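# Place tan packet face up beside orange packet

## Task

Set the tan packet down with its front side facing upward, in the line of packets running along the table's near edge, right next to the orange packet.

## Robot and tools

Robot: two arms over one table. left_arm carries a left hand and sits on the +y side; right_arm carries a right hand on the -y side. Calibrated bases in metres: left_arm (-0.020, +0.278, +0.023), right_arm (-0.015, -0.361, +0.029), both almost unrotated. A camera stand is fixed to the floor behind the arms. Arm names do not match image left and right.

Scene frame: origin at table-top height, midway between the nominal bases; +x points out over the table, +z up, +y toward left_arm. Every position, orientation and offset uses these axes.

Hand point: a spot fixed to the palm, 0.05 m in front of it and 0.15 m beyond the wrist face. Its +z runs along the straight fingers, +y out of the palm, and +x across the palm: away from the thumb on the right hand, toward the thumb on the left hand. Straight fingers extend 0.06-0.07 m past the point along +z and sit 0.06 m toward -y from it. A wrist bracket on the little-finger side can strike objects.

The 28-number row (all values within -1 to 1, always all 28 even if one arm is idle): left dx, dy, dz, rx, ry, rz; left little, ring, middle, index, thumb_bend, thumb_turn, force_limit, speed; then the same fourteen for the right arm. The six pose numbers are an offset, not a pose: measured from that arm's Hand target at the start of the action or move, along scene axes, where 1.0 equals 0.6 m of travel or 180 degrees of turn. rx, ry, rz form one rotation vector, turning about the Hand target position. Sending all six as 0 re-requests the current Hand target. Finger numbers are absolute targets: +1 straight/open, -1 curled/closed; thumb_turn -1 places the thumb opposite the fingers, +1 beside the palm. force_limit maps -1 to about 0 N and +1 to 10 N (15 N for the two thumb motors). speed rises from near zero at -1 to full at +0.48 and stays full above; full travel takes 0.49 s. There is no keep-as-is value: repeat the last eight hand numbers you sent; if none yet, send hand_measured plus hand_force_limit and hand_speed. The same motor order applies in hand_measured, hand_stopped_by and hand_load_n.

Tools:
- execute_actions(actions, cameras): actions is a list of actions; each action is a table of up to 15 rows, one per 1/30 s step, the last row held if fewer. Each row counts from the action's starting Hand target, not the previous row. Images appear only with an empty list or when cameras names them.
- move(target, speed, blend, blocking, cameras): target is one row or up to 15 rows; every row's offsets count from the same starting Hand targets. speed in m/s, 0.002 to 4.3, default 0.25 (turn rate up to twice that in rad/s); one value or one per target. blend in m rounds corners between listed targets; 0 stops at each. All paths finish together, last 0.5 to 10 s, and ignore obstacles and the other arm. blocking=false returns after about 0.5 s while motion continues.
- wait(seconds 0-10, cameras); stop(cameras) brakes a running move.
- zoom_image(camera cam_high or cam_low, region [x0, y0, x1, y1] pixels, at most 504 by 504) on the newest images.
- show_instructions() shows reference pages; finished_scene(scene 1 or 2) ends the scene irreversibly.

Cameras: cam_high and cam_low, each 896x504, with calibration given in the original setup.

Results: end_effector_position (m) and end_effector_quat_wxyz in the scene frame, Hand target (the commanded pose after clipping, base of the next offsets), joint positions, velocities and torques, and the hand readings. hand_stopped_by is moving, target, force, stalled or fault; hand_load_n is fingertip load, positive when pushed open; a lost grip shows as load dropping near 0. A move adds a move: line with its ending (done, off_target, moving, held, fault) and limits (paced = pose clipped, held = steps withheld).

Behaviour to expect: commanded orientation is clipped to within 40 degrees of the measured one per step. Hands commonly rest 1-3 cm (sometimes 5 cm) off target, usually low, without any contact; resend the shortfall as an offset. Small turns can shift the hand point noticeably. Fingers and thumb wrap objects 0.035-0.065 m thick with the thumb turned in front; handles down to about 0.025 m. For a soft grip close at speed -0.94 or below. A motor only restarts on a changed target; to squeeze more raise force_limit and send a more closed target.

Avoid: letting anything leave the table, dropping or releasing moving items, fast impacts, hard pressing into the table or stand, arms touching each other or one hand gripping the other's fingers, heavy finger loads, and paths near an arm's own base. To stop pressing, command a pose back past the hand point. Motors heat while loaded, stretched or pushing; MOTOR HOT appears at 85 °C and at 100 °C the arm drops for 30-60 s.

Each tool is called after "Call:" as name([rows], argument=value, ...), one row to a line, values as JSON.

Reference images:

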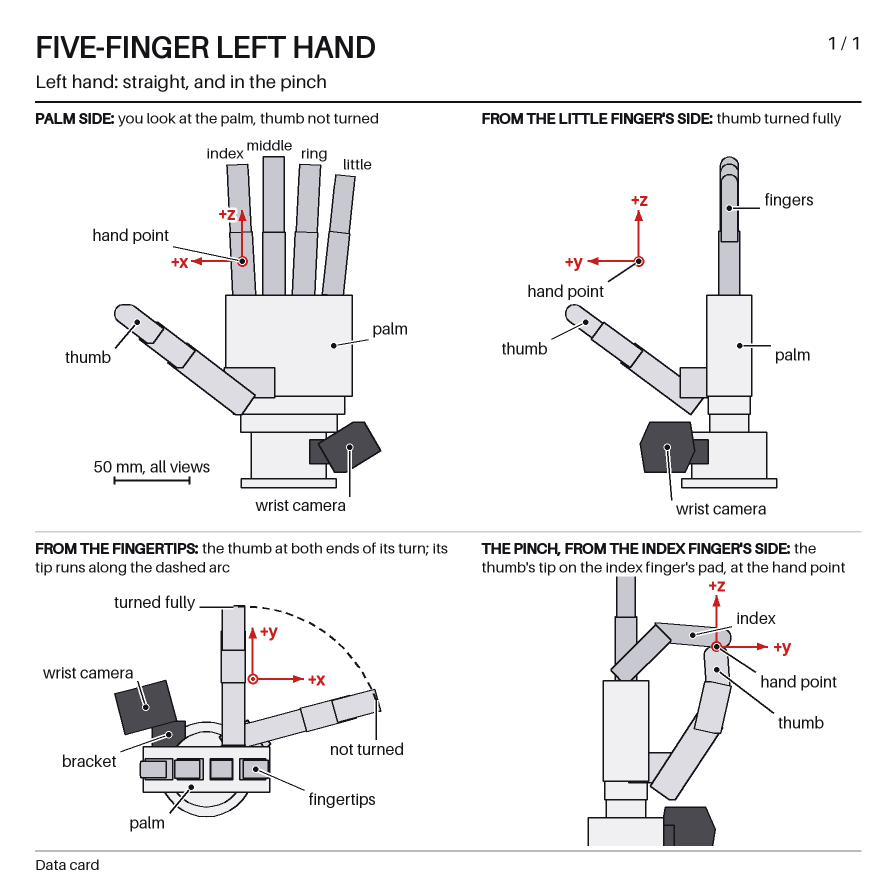

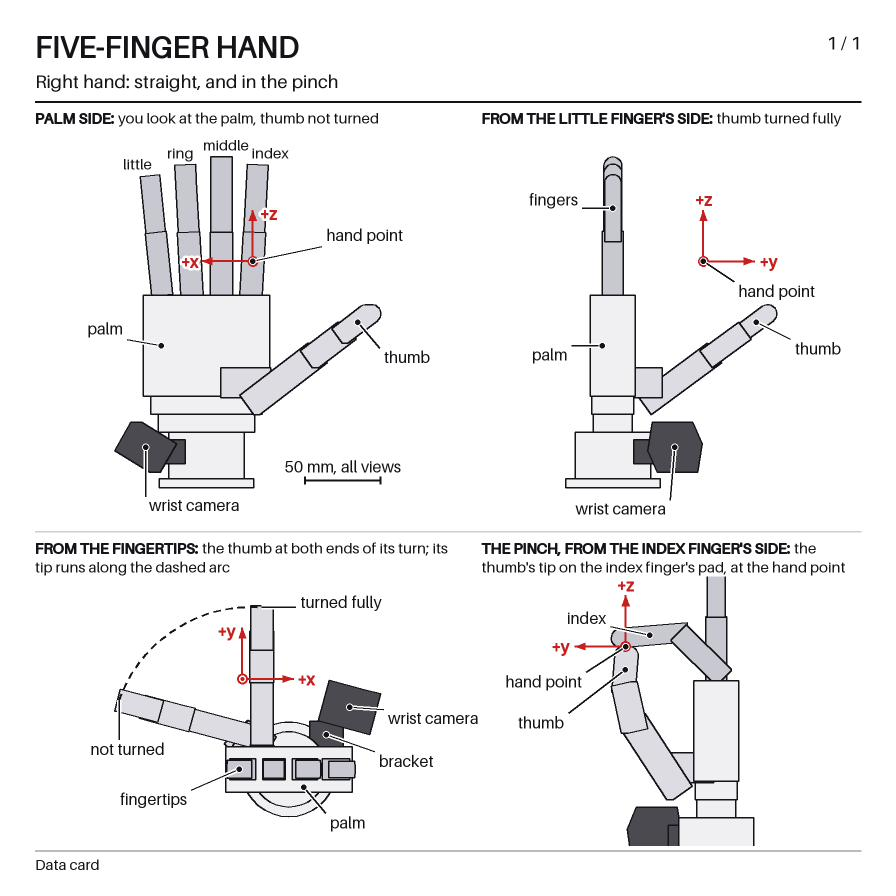

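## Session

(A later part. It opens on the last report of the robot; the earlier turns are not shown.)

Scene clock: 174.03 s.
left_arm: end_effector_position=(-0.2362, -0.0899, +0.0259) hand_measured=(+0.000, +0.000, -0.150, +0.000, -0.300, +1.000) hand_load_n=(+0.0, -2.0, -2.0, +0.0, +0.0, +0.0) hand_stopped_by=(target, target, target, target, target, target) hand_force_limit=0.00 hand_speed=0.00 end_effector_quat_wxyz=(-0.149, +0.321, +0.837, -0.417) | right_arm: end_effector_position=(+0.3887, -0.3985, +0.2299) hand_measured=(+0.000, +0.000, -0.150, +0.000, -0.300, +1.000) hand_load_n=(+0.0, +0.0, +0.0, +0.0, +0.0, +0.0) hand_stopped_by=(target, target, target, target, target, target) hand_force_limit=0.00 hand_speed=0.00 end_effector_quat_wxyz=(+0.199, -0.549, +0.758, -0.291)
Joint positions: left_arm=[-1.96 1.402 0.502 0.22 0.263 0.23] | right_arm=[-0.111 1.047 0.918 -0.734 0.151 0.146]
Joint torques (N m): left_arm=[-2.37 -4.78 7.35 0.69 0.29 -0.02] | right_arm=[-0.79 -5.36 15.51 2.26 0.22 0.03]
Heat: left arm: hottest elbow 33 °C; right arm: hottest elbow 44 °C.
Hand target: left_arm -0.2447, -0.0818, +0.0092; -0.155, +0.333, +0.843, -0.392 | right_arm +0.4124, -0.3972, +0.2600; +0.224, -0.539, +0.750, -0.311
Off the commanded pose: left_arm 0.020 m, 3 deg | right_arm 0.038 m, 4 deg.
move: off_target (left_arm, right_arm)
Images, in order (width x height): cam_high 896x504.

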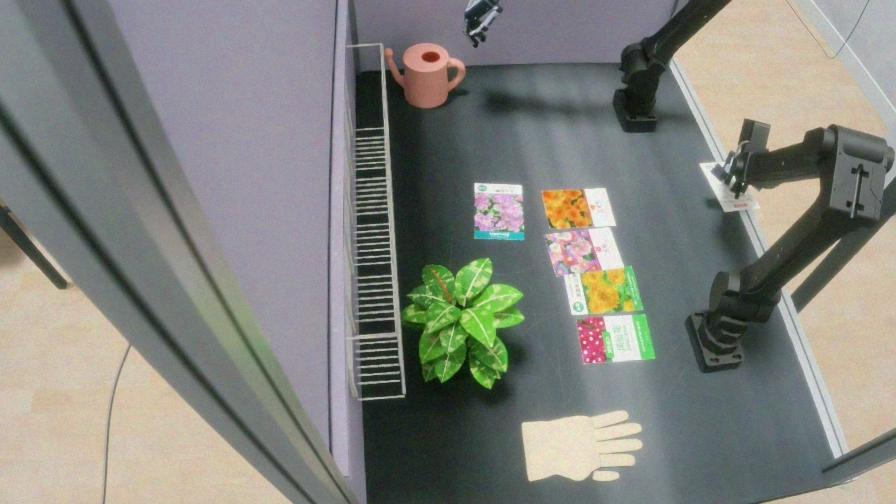

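Call:
move([
  [0.016,-0.014,0.03,0,0,0, 0,0,-0.15,0,-0.3,1,0,0, 0.0,0.0,0.0,0,0,0,0,0,-0.15,0,-0.3,1,0,0],
  [0.016,-0.014,0.15,0,0,0, 0,0,-0.15,0,-0.3,1,0,0, 0.0,0.0,0.0,0,0,0,0,0,-0.15,0,-0.3,1,0,0],
], speed=0.1, cameras=["cam_high"])

Call:
zoom_image(camera="cam_high", region=[640, 100, 780, 240])

Scene clock: 176.73 s.
left_arm: end_effector_position=(-0.2321, -0.0692, +0.0755) hand_measured=(+0.000, +0.000, -0.150, +0.000, -0.300, +1.000) hand_load_n=(+0.0, +0.0, +0.0, +0.5, +0.0, +0.0) hand_stopped_by=(target, target, target, target, target, target) hand_force_limit=0.00 hand_speed=0.00 end_effector_quat_wxyz=(-0.157, +0.336, +0.852, -0.370) | right_arm: end_effector_position=(+0.3887, -0.3985, +0.2299) hand_measured=(+0.000, +0.000, -0.150, +0.000, -0.300, +1.000) hand_load_n=(+0.0, +0.0, +0.0, +0.0, +0.0, +0.0) hand_stopped_by=(target, target, target, target, target, target) hand_force_limit=0.00 hand_speed=0.00 end_effector_quat_wxyz=(+0.199, -0.549, +0.758, -0.291)
Joint positions: left_arm=[-1.959 1.236 0.589 -0.137 0.293 0.254] | right_arm=[-0.111 1.047 0.918 -0.734 0.151 0.146]
Joint torques (N m): left_arm=[0.67 -8.76 11.08 0.91 0.17 -0.02] | right_arm=[-0.79 -5.36 15.51 2.25 0.22 0.03]
Heat: left arm: hottest elbow 33 °C; right arm: hottest elbow 44 °C.
Hand target: left_arm -0.2351, -0.0901, +0.0990; -0.155, +0.333, +0.843, -0.392 | right_arm +0.4124, -0.3972, +0.2600; +0.224, -0.539, +0.750, -0.311
Off the commanded pose: left_arm 0.032 m, 3 deg | right_arm 0.038 m, 4 deg.
move: off_target (left_arm, right_arm)
Images, in order (width x height): cam_high 896x504.

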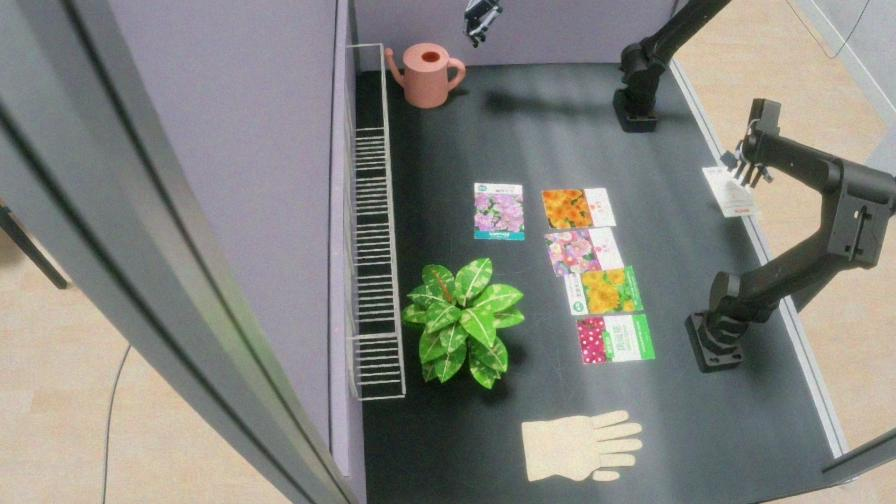

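Scaled by 3.600 from the camera's 896x504 image, which has a finer 1280x720 frame.

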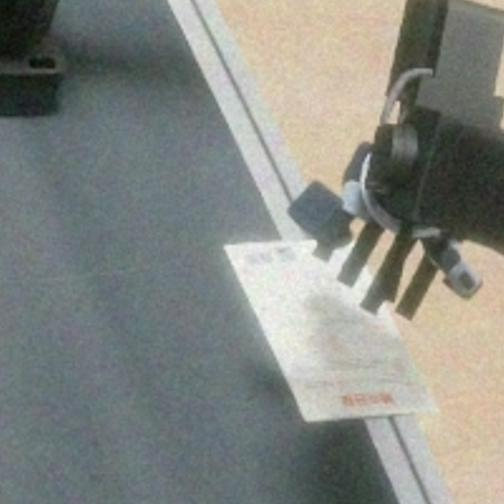

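Call:
move([
  [-0.05,-0.01,0.168,0,0,0, 0,0,-0.15,0,-0.3,1,0,0, 0.0,0.0,0.0,0,0,0,0,0,-0.15,0,-0.3,1,0,0],
  [-0.1415,-0.025,0.168,0.1132,-0.2612,-0.2435, 0,0,0,0,1,-1,0,0, 0.0,0.0,0.0,0,0,0,0,0,-0.15,0,-0.3,1,0,0],
], speed=0.15, cameras=["all"])

Call:
zoom_image(camera="cam_high", region=[680, 60, 896, 240])

Call:
zoom_image(camera="cam_low", region=[500, 120, 720, 340])

Scene clock: 186.57 s.
left_arm: end_effector_position=(-0.3061, -0.0960, +0.1950) hand_measured=(+0.000, +0.000, +0.000, +0.000, +1.000, -1.000) hand_load_n=(+0.0, +0.0, +0.0, +0.0, +0.0, +0.0) hand_stopped_by=(target, target, target, target, target, target) hand_force_limit=0.00 hand_speed=0.00 end_effector_quat_wxyz=(-0.002, +0.699, +0.715, +0.007) | right_arm: end_effector_position=(+0.3887, -0.3985, +0.2299) hand_measured=(+0.000, +0.000, -0.150, +0.000, -0.300, +1.000) hand_load_n=(+0.0, +0.0, +0.0, +0.0, +0.0, +0.0) hand_stopped_by=(target, target, target, target, target, target) hand_force_limit=0.00 hand_speed=0.00 end_effector_quat_wxyz=(+0.199, -0.549, +0.758, -0.291)
Joint positions: left_arm=[-2.288 1.757 1.624 -1.453 0.003 0.844] | right_arm=[-0.111 1.047 0.918 -0.734 0.151 0.146]
Joint torques (N m): left_arm=[-1.61 -13.98 11.97 -0.49 -0.2 0.06] | right_arm=[-0.79 -5.36 15.51 2.25 0.22 0.03]
Heat: left arm: hottest elbow 36 °C; right arm: hottest elbow 45 °C.
Hand target: left_arm -0.3201, -0.1051, +0.2000; +0.000, +0.707, +0.707, +0.000 | right_arm +0.4124, -0.3972, +0.2600; +0.224, -0.539, +0.750, -0.311
Off the commanded pose: left_arm 0.017 m, 2 deg | right_arm 0.038 m, 4 deg.
move: off_target (left_arm, right_arm); target 2's new numbers were sent with left_arm's hand 0.017 m and 2 deg from that target

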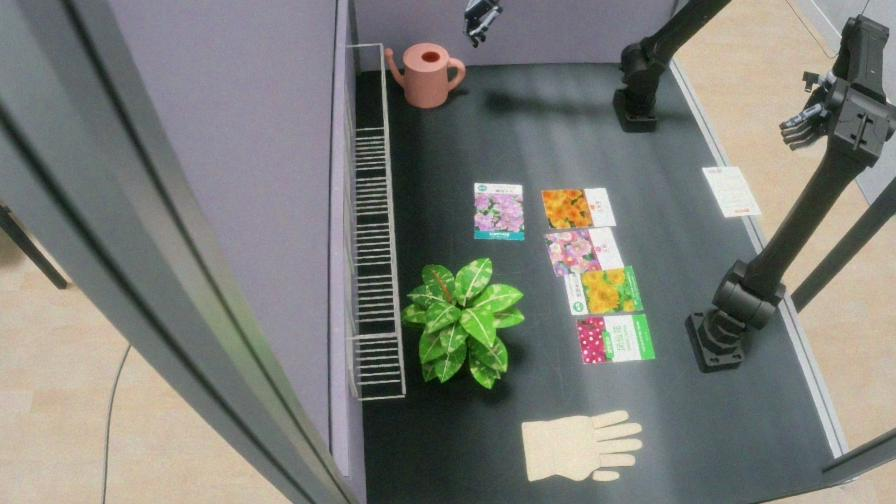

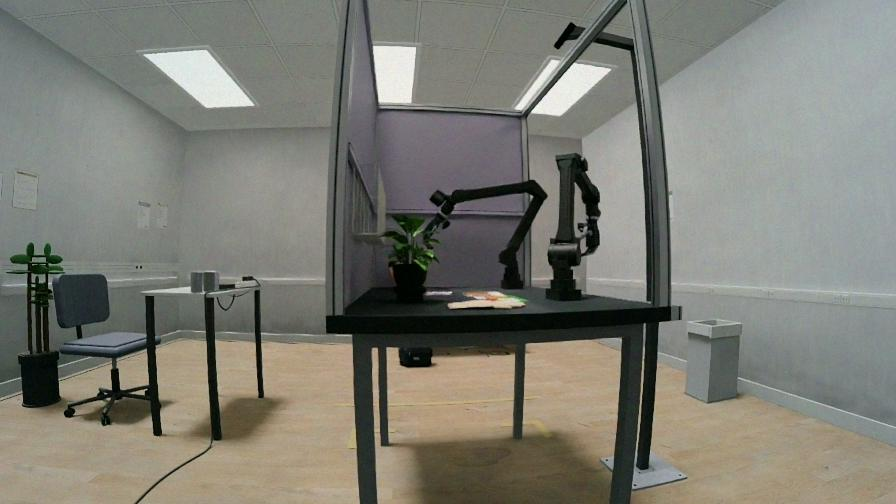

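Scaled by 2.333 from the camera's 896x504 image, which has a finer 1280x720 frame.

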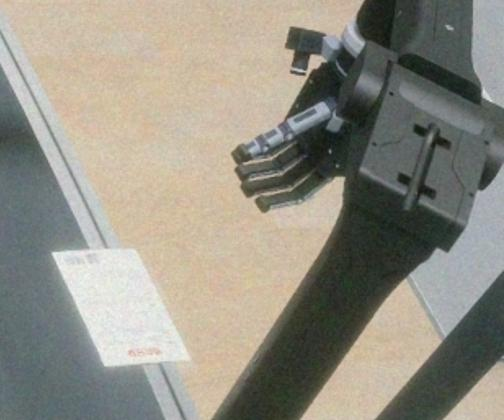

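Scaled by 2.291 from the camera's 896x504 image, which has a finer 1280x720 frame.

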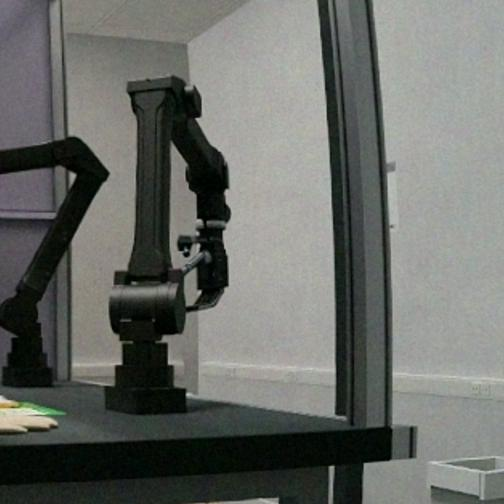

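Call:
move([
  [0,-0.01,-0.24,0,0,0, 0,0,0,0,1,-1,0,0, 0.0,0.0,0.0,0,0,0,0,0,-0.15,0,-0.3,1,0,0],
], speed=0.15, cameras=["all"])

Call:
zoom_image(camera="cam_high", region=[680, 60, 896, 240])

Call:
zoom_image(camera="cam_low", region=[560, 220, 660, 320])

Scene clock: 188.67 s.
left_arm: end_effector_position=(-0.3194, -0.1123, +0.0693) hand_measured=(+0.000, +0.000, +0.000, +0.000, +1.000, -1.000) hand_load_n=(+0.0, +0.0, +0.0, +0.0, +0.0, +0.0) hand_stopped_by=(target, target, target, target, target, target) hand_force_limit=0.00 hand_speed=0.00 end_effector_quat_wxyz=(-0.001, +0.701, +0.713, -0.008) | right_arm: end_effector_position=(+0.3887, -0.3985, +0.2299) hand_measured=(+0.000, +0.000, -0.150, +0.000, -0.300, +1.000) hand_load_n=(+0.0, +0.5, +0.0, +0.0, +0.0, +0.0) hand_stopped_by=(target, target, target, target, target, target) hand_force_limit=0.00 hand_speed=0.00 end_effector_quat_wxyz=(+0.199, -0.549, +0.758, -0.291)
Joint positions: left_arm=[-2.288 1.877 1.459 -1.136 0.003 0.851] | right_arm=[-0.111 1.047 0.918 -0.734 0.151 0.146]
Joint torques (N m): left_arm=[-0.79 -15.09 6.94 0.47 -0.2 0.05] | right_arm=[-0.79 -5.36 15.51 2.26 0.22 0.03]
Heat: left arm: hottest elbow 36 °C; right arm: hottest elbow 45 °C.
Hand target: left_arm -0.3200, -0.1111, +0.0560; +0.000, +0.707, +0.707, +0.000 | right_arm +0.4124, -0.3972, +0.2600; +0.224, -0.539, +0.750, -0.311
Off the commanded pose: left_arm 0.013 m, 1 deg | right_arm 0.038 m, 4 deg.
move: off_target (left_arm, right_arm)

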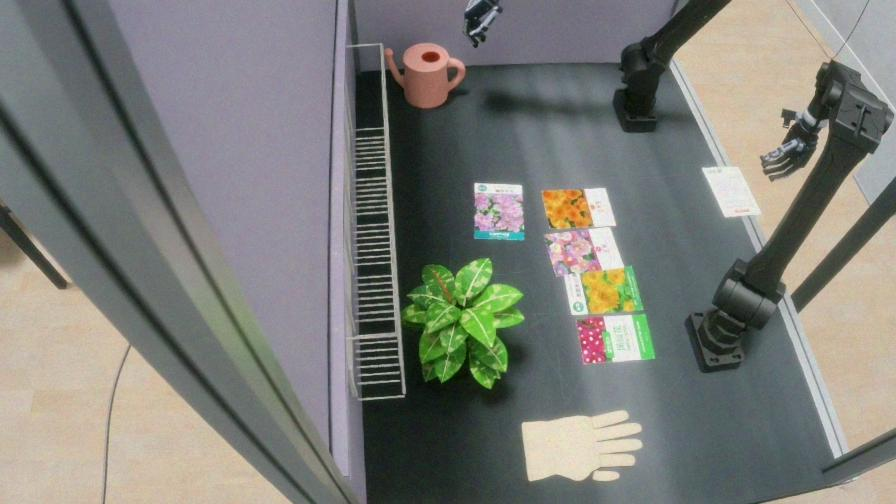

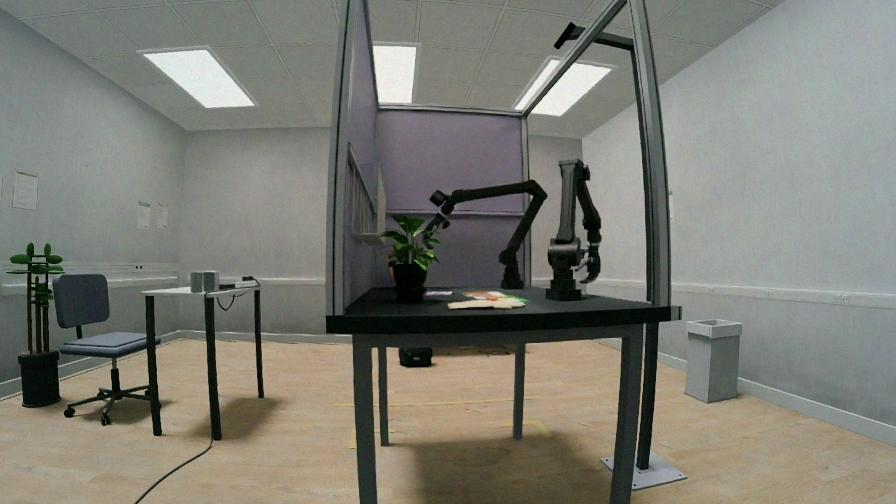

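Scaled by 2.333 from the camera's 896x504 image, which has a finer 1280x720 frame.

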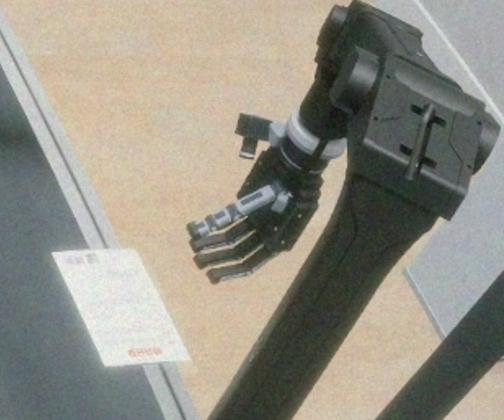

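Scaled by 5.040 from the camera's 896x504 image, which has a finer 1280x720 frame.

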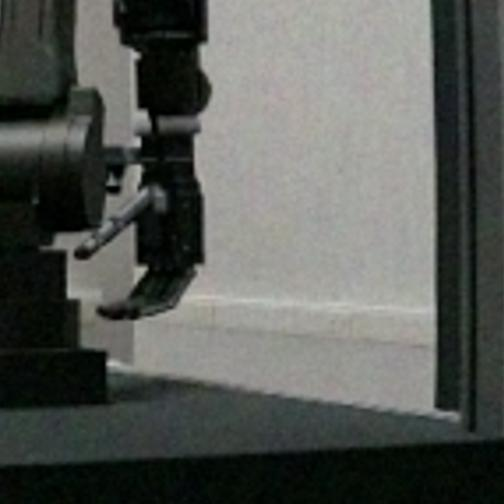

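Call:
move([
  [0.0,0.007,-0.1,0,0,0, 0,0,0,0,1,-1,0,0, 0.0,0.0,0.0,0,0,0,0,0,-0.15,0,-0.3,1,0,0],
], speed=0.1, cameras=["all"])

Call:
zoom_image(camera="cam_high", region=[680, 100, 840, 260])

Call:
zoom_image(camera="cam_low", region=[560, 220, 660, 320])

Scene clock: 190.53 s.
left_arm: end_effector_position=(-0.3187, -0.1114, +0.0100) hand_measured=(+0.000, +0.000, +0.000, +0.000, +1.000, -1.000) hand_load_n=(+0.0, +0.0, +0.0, +0.0, +0.0, +0.5) hand_stopped_by=(target, target, target, target, target, target) hand_force_limit=0.00 hand_speed=0.00 end_effector_quat_wxyz=(-0.001, +0.701, +0.713, -0.009) | right_arm: end_effector_position=(+0.3887, -0.3985, +0.2299) hand_measured=(+0.000, +0.000, -0.150, +0.000, -0.300, +1.000) hand_load_n=(+0.0, +0.0, +0.0, +0.0, +0.0, +0.0) hand_stopped_by=(target, target, target, target, target, target) hand_force_limit=0.00 hand_speed=0.00 end_effector_quat_wxyz=(+0.199, -0.549, +0.758, -0.291)
Joint positions: left_arm=[-2.288 1.946 1.391 -0.997 0.003 0.851] | right_arm=[-0.111 1.047 0.918 -0.734 0.151 0.146]
Joint torques (N m): left_arm=[-1.32 -15.44 6.42 0.44 -0.2 0.01] | right_arm=[-0.73 -5.36 15.53 2.25 0.22 0.03]
Heat: left arm: hottest elbow 36 °C; right arm: hottest elbow 46 °C.
Hand target: left_arm -0.3201, -0.1069, -0.0039; +0.000, +0.707, +0.707, +0.000 | right_arm +0.4124, -0.3972, +0.2600; +0.224, -0.539, +0.750, -0.311
Off the commanded pose: left_arm 0.015 m, 1 deg | right_arm 0.038 m, 4 deg.
move: off_target (left_arm, right_arm)

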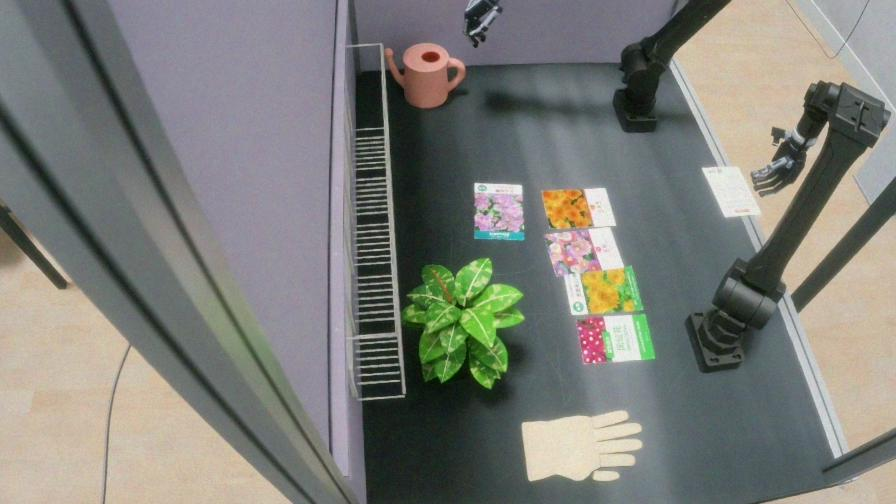

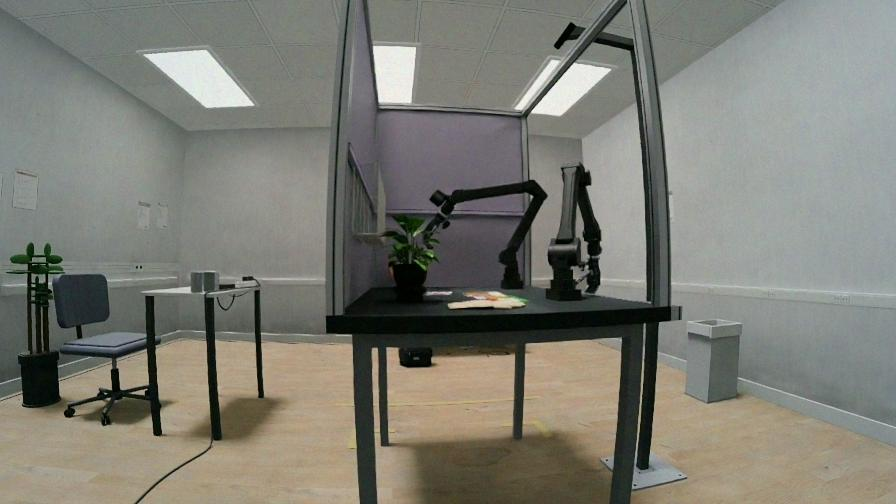

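Scaled by 3.150 from the camera's 896x504 image, which has a finer 1280x720 frame.

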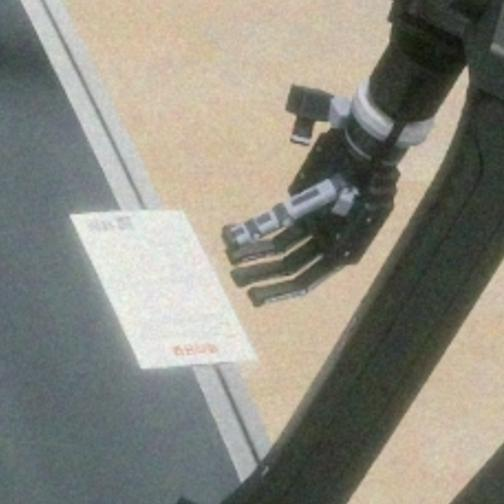

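Scaled by 5.040 from the camera's 896x504 image, which has a finer 1280x720 frame.

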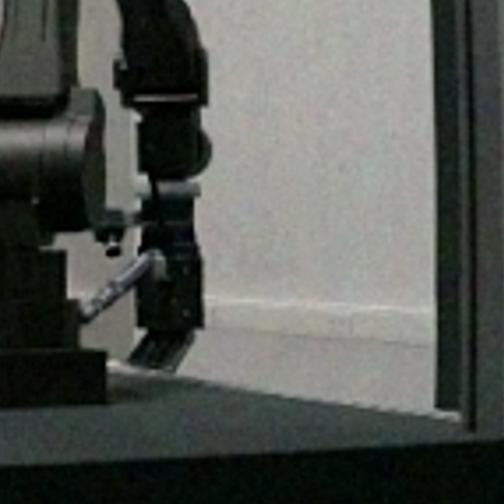

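Call:
move([
  [0.07,0.0,0,0,0,0, 0,0,0,0,1,-1,0,0, 0.0,0.0,0.0,0,0,0,0,0,-0.15,0,-0.3,1,0,0],
], speed=0.06, cameras=["cam_high"])

Call:
zoom_image(camera="cam_high", region=[680, 120, 800, 240])

Scene clock: 192.30 s.
left_arm: end_effector_position=(-0.2818, -0.1018, -0.0094) hand_measured=(+0.000, +0.000, +0.000, +0.000, +1.000, -1.000) hand_load_n=(+0.0, +0.0, +0.0, +0.0, +0.0, +0.0) hand_stopped_by=(target, target, target, target, target, target) hand_force_limit=0.00 hand_speed=0.00 end_effector_quat_wxyz=(-0.002, +0.707, +0.708, +0.011) | right_arm: end_effector_position=(+0.3887, -0.3985, +0.2299) hand_measured=(+0.000, +0.000, -0.150, +0.000, -0.300, +1.000) hand_load_n=(+0.0, +0.0, +0.0, +0.0, +0.0, +0.0) hand_stopped_by=(target, target, target, target, target, target) hand_force_limit=0.00 hand_speed=0.00 end_effector_quat_wxyz=(+0.199, -0.549, +0.758, -0.291)
Joint positions: left_arm=[-2.248 1.933 1.301 -0.96 0.002 0.905] | right_arm=[-0.111 1.047 0.918 -0.734 0.151 0.146]
Joint torques (N m): left_arm=[0.62 -17.96 5.83 0.55 -0.17 0.12] | right_arm=[-0.79 -5.36 15.51 2.25 0.22 0.03]
Heat: left arm: hottest elbow 36 °C; right arm: hottest elbow 46 °C.
Hand target: left_arm -0.2779, -0.1070, -0.0041; +0.000, +0.707, +0.707, +0.000 | right_arm +0.4124, -0.3972, +0.2600; +0.224, -0.539, +0.750, -0.311
Off the commanded pose: left_arm 0.008 m, 1 deg | right_arm 0.038 m, 4 deg.
move: off_target (right_arm)
Images, in order (width x height): cam_high 896x504.

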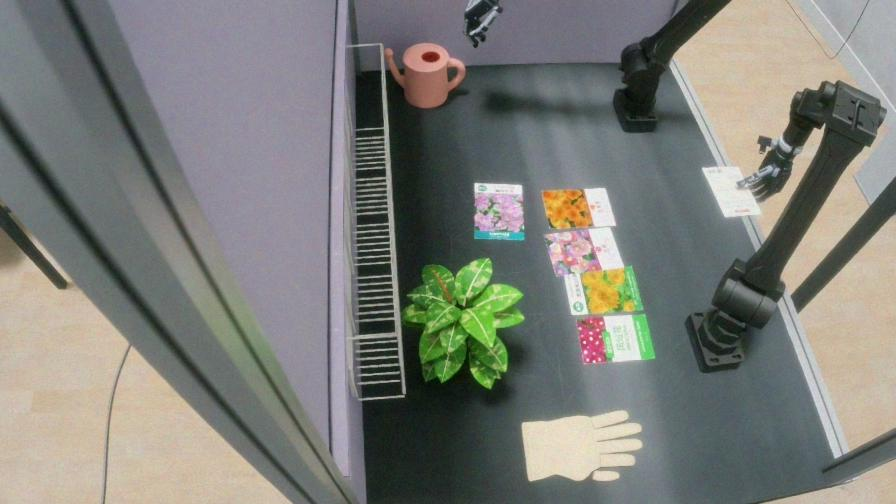

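Scaled by 4.200 from the camera's 896x504 image, which has a finer 1280x720 frame.

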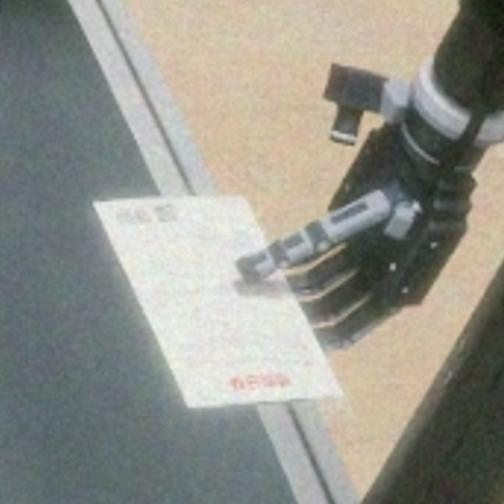

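Call:
move([
  [0.0,0.0,0.033,0,0,0, 0,0,0,0,1,-1,0,0, 0.0,0.0,0.0,0,0,0,0,0,-0.15,0,-0.3,1,0,0],
], speed=0.06)

Call:
move([
  [0.04,-0.005,0.0,0,0,0, 0,0,0,0,1,-1,0,0, 0.0,0.0,0.0,0,0,0,0,0,-0.15,0,-0.3,1,0,0],
], speed=0.06, cameras=["cam_high"])

Call:
zoom_image(camera="cam_high", region=[680, 120, 800, 240])

Scene clock: 193.50 s.
left_arm: end_effector_position=(-0.2810, -0.1010, +0.0058) hand_measured=(+0.000, +0.000, +0.000, +0.000, +1.000, -1.000) hand_load_n=(+0.0, +0.0, +0.0, +0.0, +0.0, +0.0) hand_stopped_by=(target, target, target, target, target, target) hand_force_limit=0.00 hand_speed=0.00 end_effector_quat_wxyz=(-0.002, +0.707, +0.707, +0.006) | right_arm: end_effector_position=(+0.3887, -0.3985, +0.2299) hand_measured=(+0.000, +0.000, -0.150, +0.000, -0.300, +1.000) hand_load_n=(+0.0, +0.0, +0.0, +0.0, +0.0, +0.0) hand_stopped_by=(target, target, target, target, target, target) hand_force_limit=0.00 hand_speed=0.00 end_effector_quat_wxyz=(+0.199, -0.549, +0.758, -0.291)
Joint positions: left_arm=[-2.248 1.902 1.301 -0.983 0.002 0.906] | right_arm=[-0.111 1.047 0.918 -0.734 0.151 0.146]
Joint torques (N m): left_arm=[-0.03 -17.85 7.16 -0.35 -0.14 0.08] | right_arm=[-0.79 -5.36 15.51 2.25 0.22 0.03]
Heat: left arm: hottest elbow 36 °C; right arm: hottest elbow 46 °C.
Hand target: left_arm -0.2779, -0.1070, +0.0158; +0.000, +0.707, +0.707, +0.000 | right_arm +0.4124, -0.3972, +0.2600; +0.224, -0.539, +0.750, -0.311
Off the commanded pose: left_arm 0.012 m, 1 deg | right_arm 0.038 m, 4 deg.
move: off_target (left_arm, right_arm)

Scene clock: 194.50 s.
left_arm: end_effector_position=(-0.2661, -0.1047, +0.0105) hand_measured=(+0.000, +0.000, +0.000, +0.000, +1.000, -1.000) hand_load_n=(+0.0, +0.0, +2.0, +0.0, +0.0, +0.0) hand_stopped_by=(target, target, target, target, target, target) hand_force_limit=0.00 hand_speed=0.00 end_effector_quat_wxyz=(-0.005, +0.708, +0.706, +0.004) | right_arm: end_effector_position=(+0.3887, -0.3985, +0.2299) hand_measured=(+0.000, +0.000, -0.150, +0.000, -0.300, +1.000) hand_load_n=(+0.0, +0.0, +0.0, +0.0, +0.0, +0.0) hand_stopped_by=(target, target, target, target, target, target) hand_force_limit=0.00 hand_speed=0.00 end_effector_quat_wxyz=(+0.199, -0.549, +0.758, -0.291)
Joint positions: left_arm=[-2.219 1.879 1.282 -0.983 0.009 0.94] | right_arm=[-0.111 1.047 0.918 -0.734 0.151 0.146]
Joint torques (N m): left_arm=[1.14 -17.55 5.68 0.12 -0.45 0.12] | right_arm=[-0.79 -5.36 15.51 2.25 0.22 0.03]
Heat: left arm: hottest elbow 36 °C; right arm: hottest elbow 46 °C.
Hand target: left_arm -0.2539, -0.1099, +0.0157; +0.000, +0.707, +0.707, +0.000 | right_arm +0.4124, -0.3972, +0.2600; +0.224, -0.539, +0.750, -0.311
Off the commanded pose: left_arm 0.014 m, 1 deg | right_arm 0.038 m, 4 deg.
move: off_target (left_arm, right_arm)
Images, in order (width x height): cam_high 896x504.

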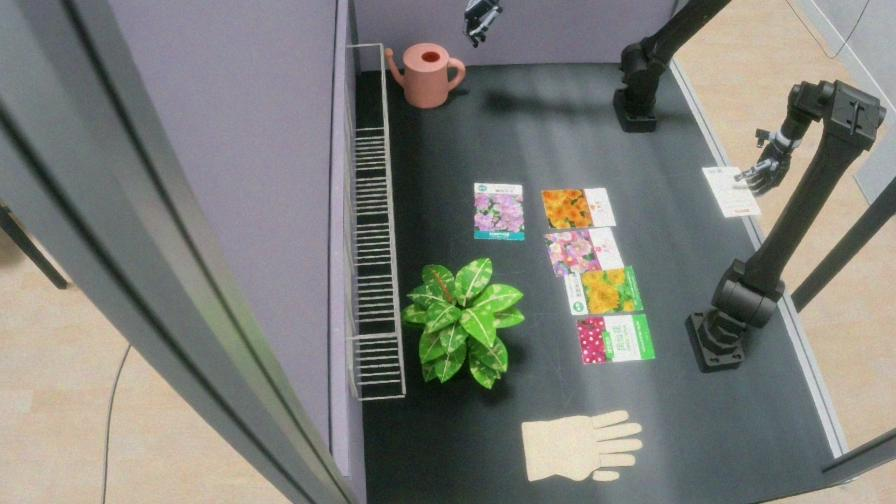

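Scaled by 4.200 from the camera's 896x504 image, which has a finer 1280x720 frame.

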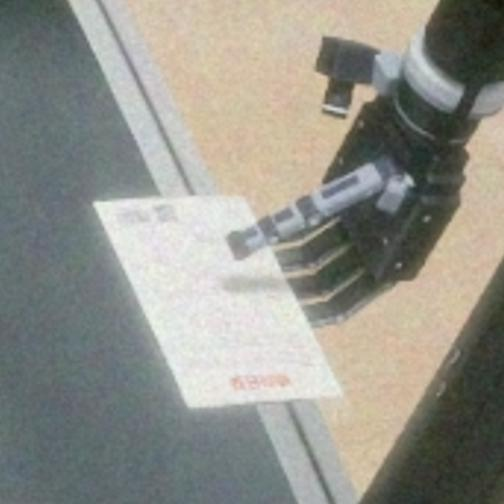

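Call:
move([
  [-0.012,0.0,0.0,0,0,0, 0,0,0,0,0,-1,-0.4,-0.5, 0.0,0.0,0.0,0,0,0,0,0,-0.15,0,-0.3,1,0,0],
], speed=0.06, cameras=["cam_high"])

Call:
zoom_image(camera="cam_high", region=[680, 120, 800, 240])

Scene clock: 197.30 s.
left_arm: end_effector_position=(-0.2661, -0.1046, +0.0105) hand_measured=(+0.000, +0.000, +0.000, +0.000, +0.000, -1.000) hand_load_n=(+0.0, +0.0, +1.5, +0.0, +0.0, +0.0) hand_stopped_by=(target, target, target, target, target, target) hand_force_limit=-0.40 hand_speed=-0.50 end_effector_quat_wxyz=(-0.005, +0.708, +0.706, +0.004) | right_arm: end_effector_position=(+0.3887, -0.3985, +0.2299) hand_measured=(+0.000, +0.000, -0.150, +0.000, -0.300, +1.000) hand_load_n=(+0.0, +0.0, +0.0, +0.0, +0.0, +0.0) hand_stopped_by=(target, target, target, target, target, target) hand_force_limit=0.00 hand_speed=0.00 end_effector_quat_wxyz=(+0.199, -0.549, +0.758, -0.291)
Joint positions: left_arm=[-2.219 1.879 1.282 -0.983 0.009 0.94] | right_arm=[-0.111 1.047 0.918 -0.734 0.151 0.146]
Joint torques (N m): left_arm=[0.79 -17.03 6.79 -0.09 -0.4 0.02] | right_arm=[-0.79 -5.42 15.53 2.26 0.22 0.03]
Heat: left arm: hottest elbow 35 °C; right arm: hottest elbow 46 °C.
Hand target: left_arm -0.2611, -0.1099, +0.0157; +0.000, +0.707, +0.707, +0.000 | right_arm +0.4124, -0.3972, +0.2600; +0.224, -0.539, +0.750, -0.311
Off the commanded pose: left_arm 0.009 m, 1 deg | right_arm 0.038 m, 4 deg.
move: off_target (right_arm)
Images, in order (width x height): cam_high 896x504.

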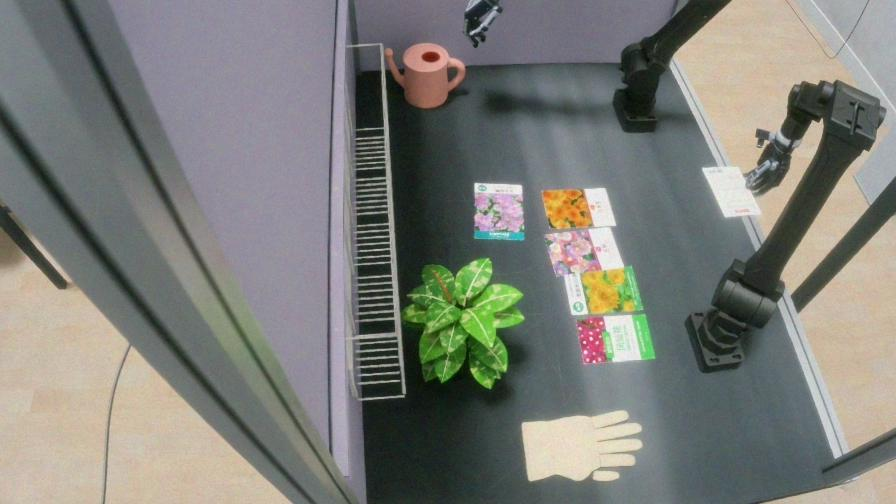

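Scaled by 4.200 from the camera's 896x504 image, which has a finer 1280x720 frame.

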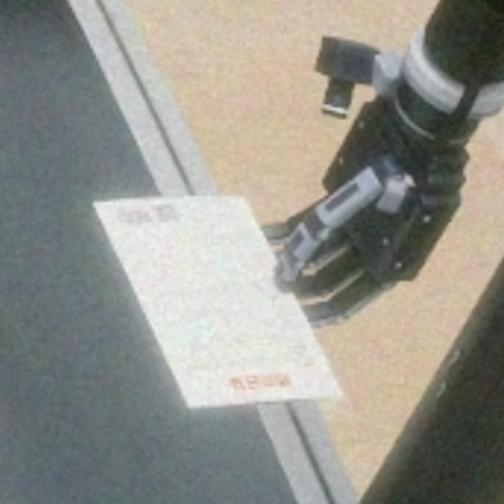

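Call:
move([
  [0,0.0,0.0,0,0,0, 0,0,-0.5,-0.5,0,-1,-0.4,-0.92, 0.0,0.0,0.0,0,0,0,0,0,-0.15,0,-0.3,1,0,0],
], speed=0.06, cameras=["cam_high"])

Call:
zoom_image(camera="cam_high", region=[680, 120, 800, 240])

Scene clock: 199.33 s.
left_arm: end_effector_position=(-0.2662, -0.1046, +0.0105) hand_measured=(+0.000, +0.000, -0.006, -0.222, +0.000, -1.000) hand_load_n=(+0.0, +0.0, +3.0, +5.0, +1.0, -0.5) hand_stopped_by=(target, target, force, force, target, target) hand_force_limit=-0.40 hand_speed=-0.92 end_effector_quat_wxyz=(-0.005, +0.708, +0.706, +0.004) | right_arm: end_effector_position=(+0.3887, -0.3985, +0.2299) hand_measured=(+0.000, +0.000, -0.150, +0.000, -0.300, +1.000) hand_load_n=(+0.0, +0.0, +0.0, -0.5, +0.0, -0.5) hand_stopped_by=(target, target, target, target, target, target) hand_force_limit=0.00 hand_speed=0.00 end_effector_quat_wxyz=(+0.199, -0.549, +0.758, -0.291)
Joint positions: left_arm=[-2.219 1.879 1.282 -0.983 0.009 0.94] | right_arm=[-0.111 1.047 0.918 -0.734 0.151 0.146]
Joint torques (N m): left_arm=[0.62 -17.03 6.82 -0.1 -0.42 0.01] | right_arm=[-0.79 -5.36 15.51 2.26 0.22 0.03]
Heat: left arm: hottest elbow 35 °C; right arm: hottest elbow 47 °C.
Hand target: left_arm -0.2611, -0.1099, +0.0157; +0.000, +0.707, +0.707, +0.000 | right_arm +0.4124, -0.3972, +0.2600; +0.224, -0.539, +0.750, -0.311
Off the commanded pose: left_arm 0.009 m, 1 deg | right_arm 0.038 m, 4 deg.
move: off_target (right_arm)
Images, in order (width x height): cam_high 896x504.

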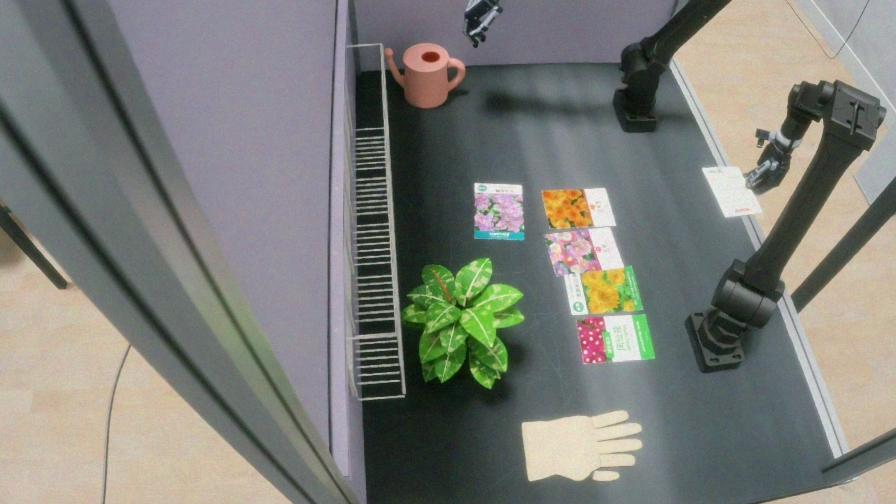

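Scaled by 4.200 from the camera's 896x504 image, which has a finer 1280x720 frame.

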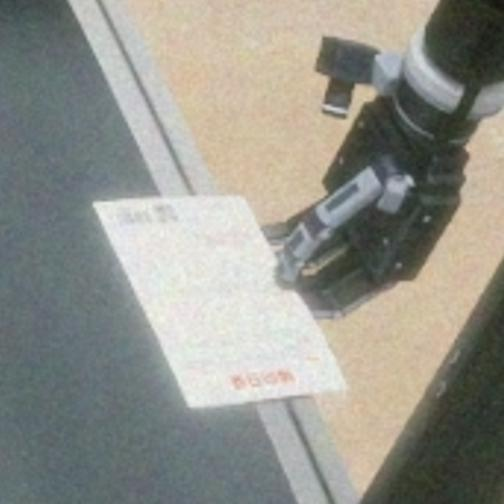

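Call:
move([
  [0,0.0,0.0,0,0,0, 0,0,0.3,-0.5,0,-1,-0.4,-0.5, 0.0,0.0,0.0,0,0,0,0,0,-0.15,0,-0.3,1,0,0],
  [0,0.0,0.1,0,0,0, 0,0,0.3,-0.5,0,-1,-0.4,-0.5, 0.0,0.0,0.0,0,0,0,0,0,-0.15,0,-0.3,1,0,0],
], speed=0.05, cameras=["all"])

Call:
zoom_image(camera="cam_high", region=[680, 100, 820, 240])

Call:
zoom_image(camera="cam_low", region=[560, 220, 660, 320])

Scene clock: 202.47 s.
left_arm: end_effector_position=(-0.2541, -0.0906, +0.0552) hand_measured=(+0.000, +0.000, +0.300, -0.222, +0.000, -1.000) hand_load_n=(+0.0, +0.0, +0.0, +4.5, +1.0, -0.5) hand_stopped_by=(target, target, target, force, target, target) hand_force_limit=-0.40 hand_speed=-0.50 end_effector_quat_wxyz=(-0.005, +0.709, +0.705, +0.026) | right_arm: end_effector_position=(+0.3887, -0.3985, +0.2299) hand_measured=(+0.000, +0.000, -0.150, +0.000, -0.300, +1.000) hand_load_n=(+0.0, +0.0, +0.0, +0.0, +0.0, +0.0) hand_stopped_by=(target, target, target, target, target, target) hand_force_limit=0.00 hand_speed=0.00 end_effector_quat_wxyz=(+0.199, -0.549, +0.758, -0.291)
Joint positions: left_arm=[-2.219 1.806 1.299 -1.116 0.003 0.943] | right_arm=[-0.111 1.047 0.918 -0.734 0.151 0.146]
Joint torques (N m): left_arm=[0.56 -16.73 10.62 -0.5 -0.2 0] | right_arm=[-0.73 -5.36 15.53 2.26 0.22 0.03]
Heat: left arm: hottest elbow 35 °C; right arm: hottest elbow 47 °C.
Hand target: left_arm -0.2611, -0.1099, +0.0757; +0.000, +0.707, +0.707, +0.000 | right_arm +0.4124, -0.3972, +0.2600; +0.224, -0.539, +0.750, -0.311
Off the commanded pose: left_arm 0.029 m, 3 deg | right_arm 0.038 m, 4 deg.
move: off_target (left_arm, right_arm)

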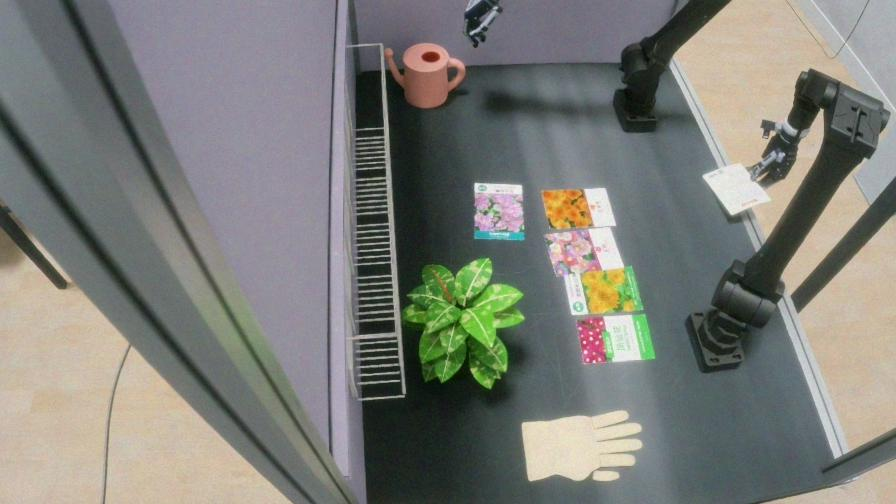

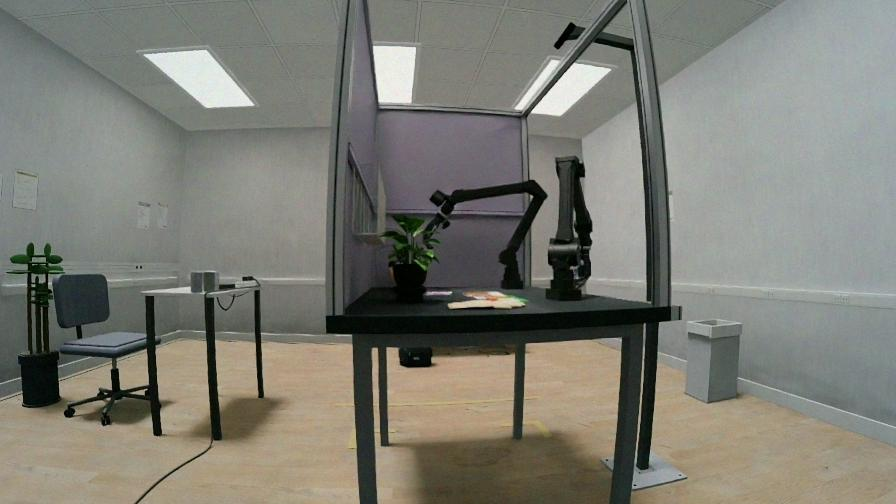

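Scaled by 3.600 from the camera's 896x504 image, which has a finer 1280x720 frame.

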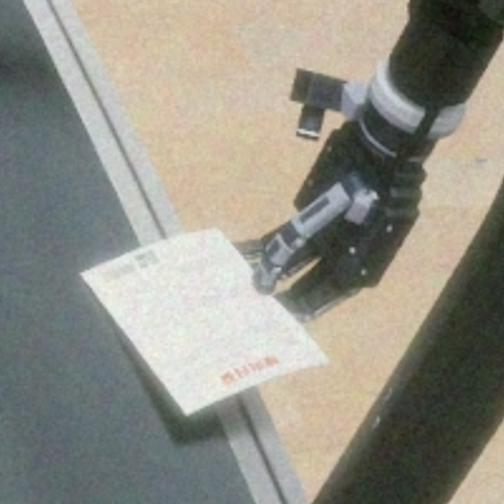

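Scaled by 5.040 from the camera's 896x504 image, which has a finer 1280x720 frame.

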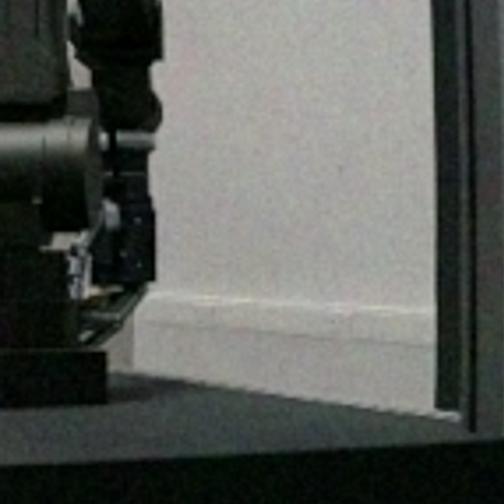

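Call:
move([
  [0,0.0,0.0,0,0,0, 0,0,-0.5,-0.5,0,-1,-0.4,-0.9, 0.0,0.0,0.0,0,0,0,0,0,-0.15,0,-0.3,1,0,0],
], speed=0.05, cameras=["cam_high"])

Call:
zoom_image(camera="cam_high", region=[690, 130, 800, 240])

Scene clock: 204.77 s.
left_arm: end_effector_position=(-0.2540, -0.0904, +0.0553) hand_measured=(+0.000, +0.000, -0.210, -0.222, +0.000, -1.000) hand_load_n=(+0.0, +0.0, +4.5, +5.5, +2.0, -0.5) hand_stopped_by=(target, target, force, force, target, target) hand_force_limit=-0.40 hand_speed=-0.90 end_effector_quat_wxyz=(-0.006, +0.709, +0.705, +0.026) | right_arm: end_effector_position=(+0.3887, -0.3985, +0.2299) hand_measured=(+0.000, +0.000, -0.150, +0.000, -0.300, +1.000) hand_load_n=(+0.0, +0.0, +0.0, +0.0, +0.0, +0.0) hand_stopped_by=(target, target, target, target, target, target) hand_force_limit=0.00 hand_speed=0.00 end_effector_quat_wxyz=(+0.199, -0.549, +0.758, -0.291)
Joint positions: left_arm=[-2.219 1.806 1.299 -1.116 0.003 0.943] | right_arm=[-0.111 1.047 0.918 -0.734 0.151 0.146]
Joint torques (N m): left_arm=[0.44 -17.03 10.59 -0.62 -0.22 -0.01] | right_arm=[-0.79 -5.36 15.53 2.26 0.22 0.03]
Heat: left arm: hottest elbow 36 °C; right arm: hottest elbow 47 °C.
Hand target: left_arm -0.2611, -0.1099, +0.0757; +0.000, +0.707, +0.707, +0.000 | right_arm +0.4124, -0.3972, +0.2600; +0.224, -0.539, +0.750, -0.311
Off the commanded pose: left_arm 0.029 m, 3 deg | right_arm 0.038 m, 4 deg.
move: off_target (left_arm, right_arm)
Images, in order (width x height): cam_high 896x504.

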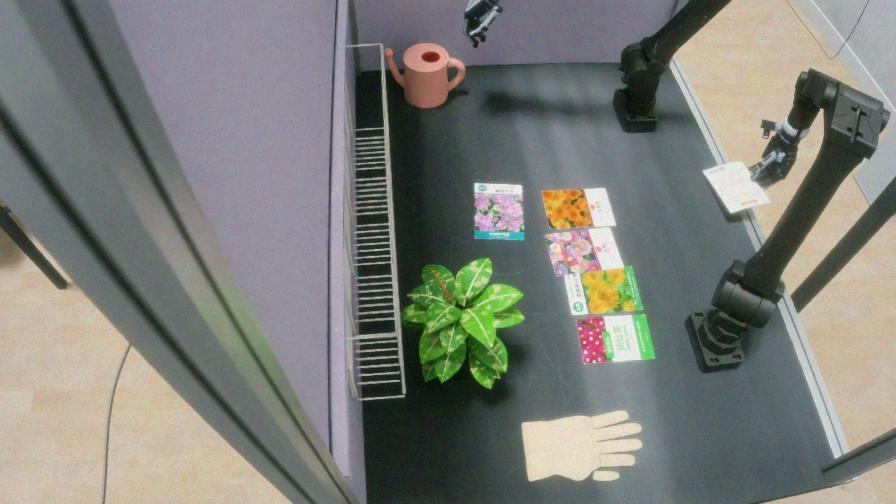

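Scaled by 4.582 from the camera's 896x504 image, which has a finer 1280x720 frame.

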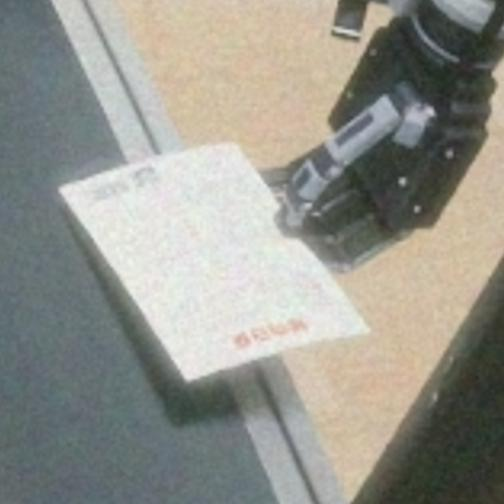

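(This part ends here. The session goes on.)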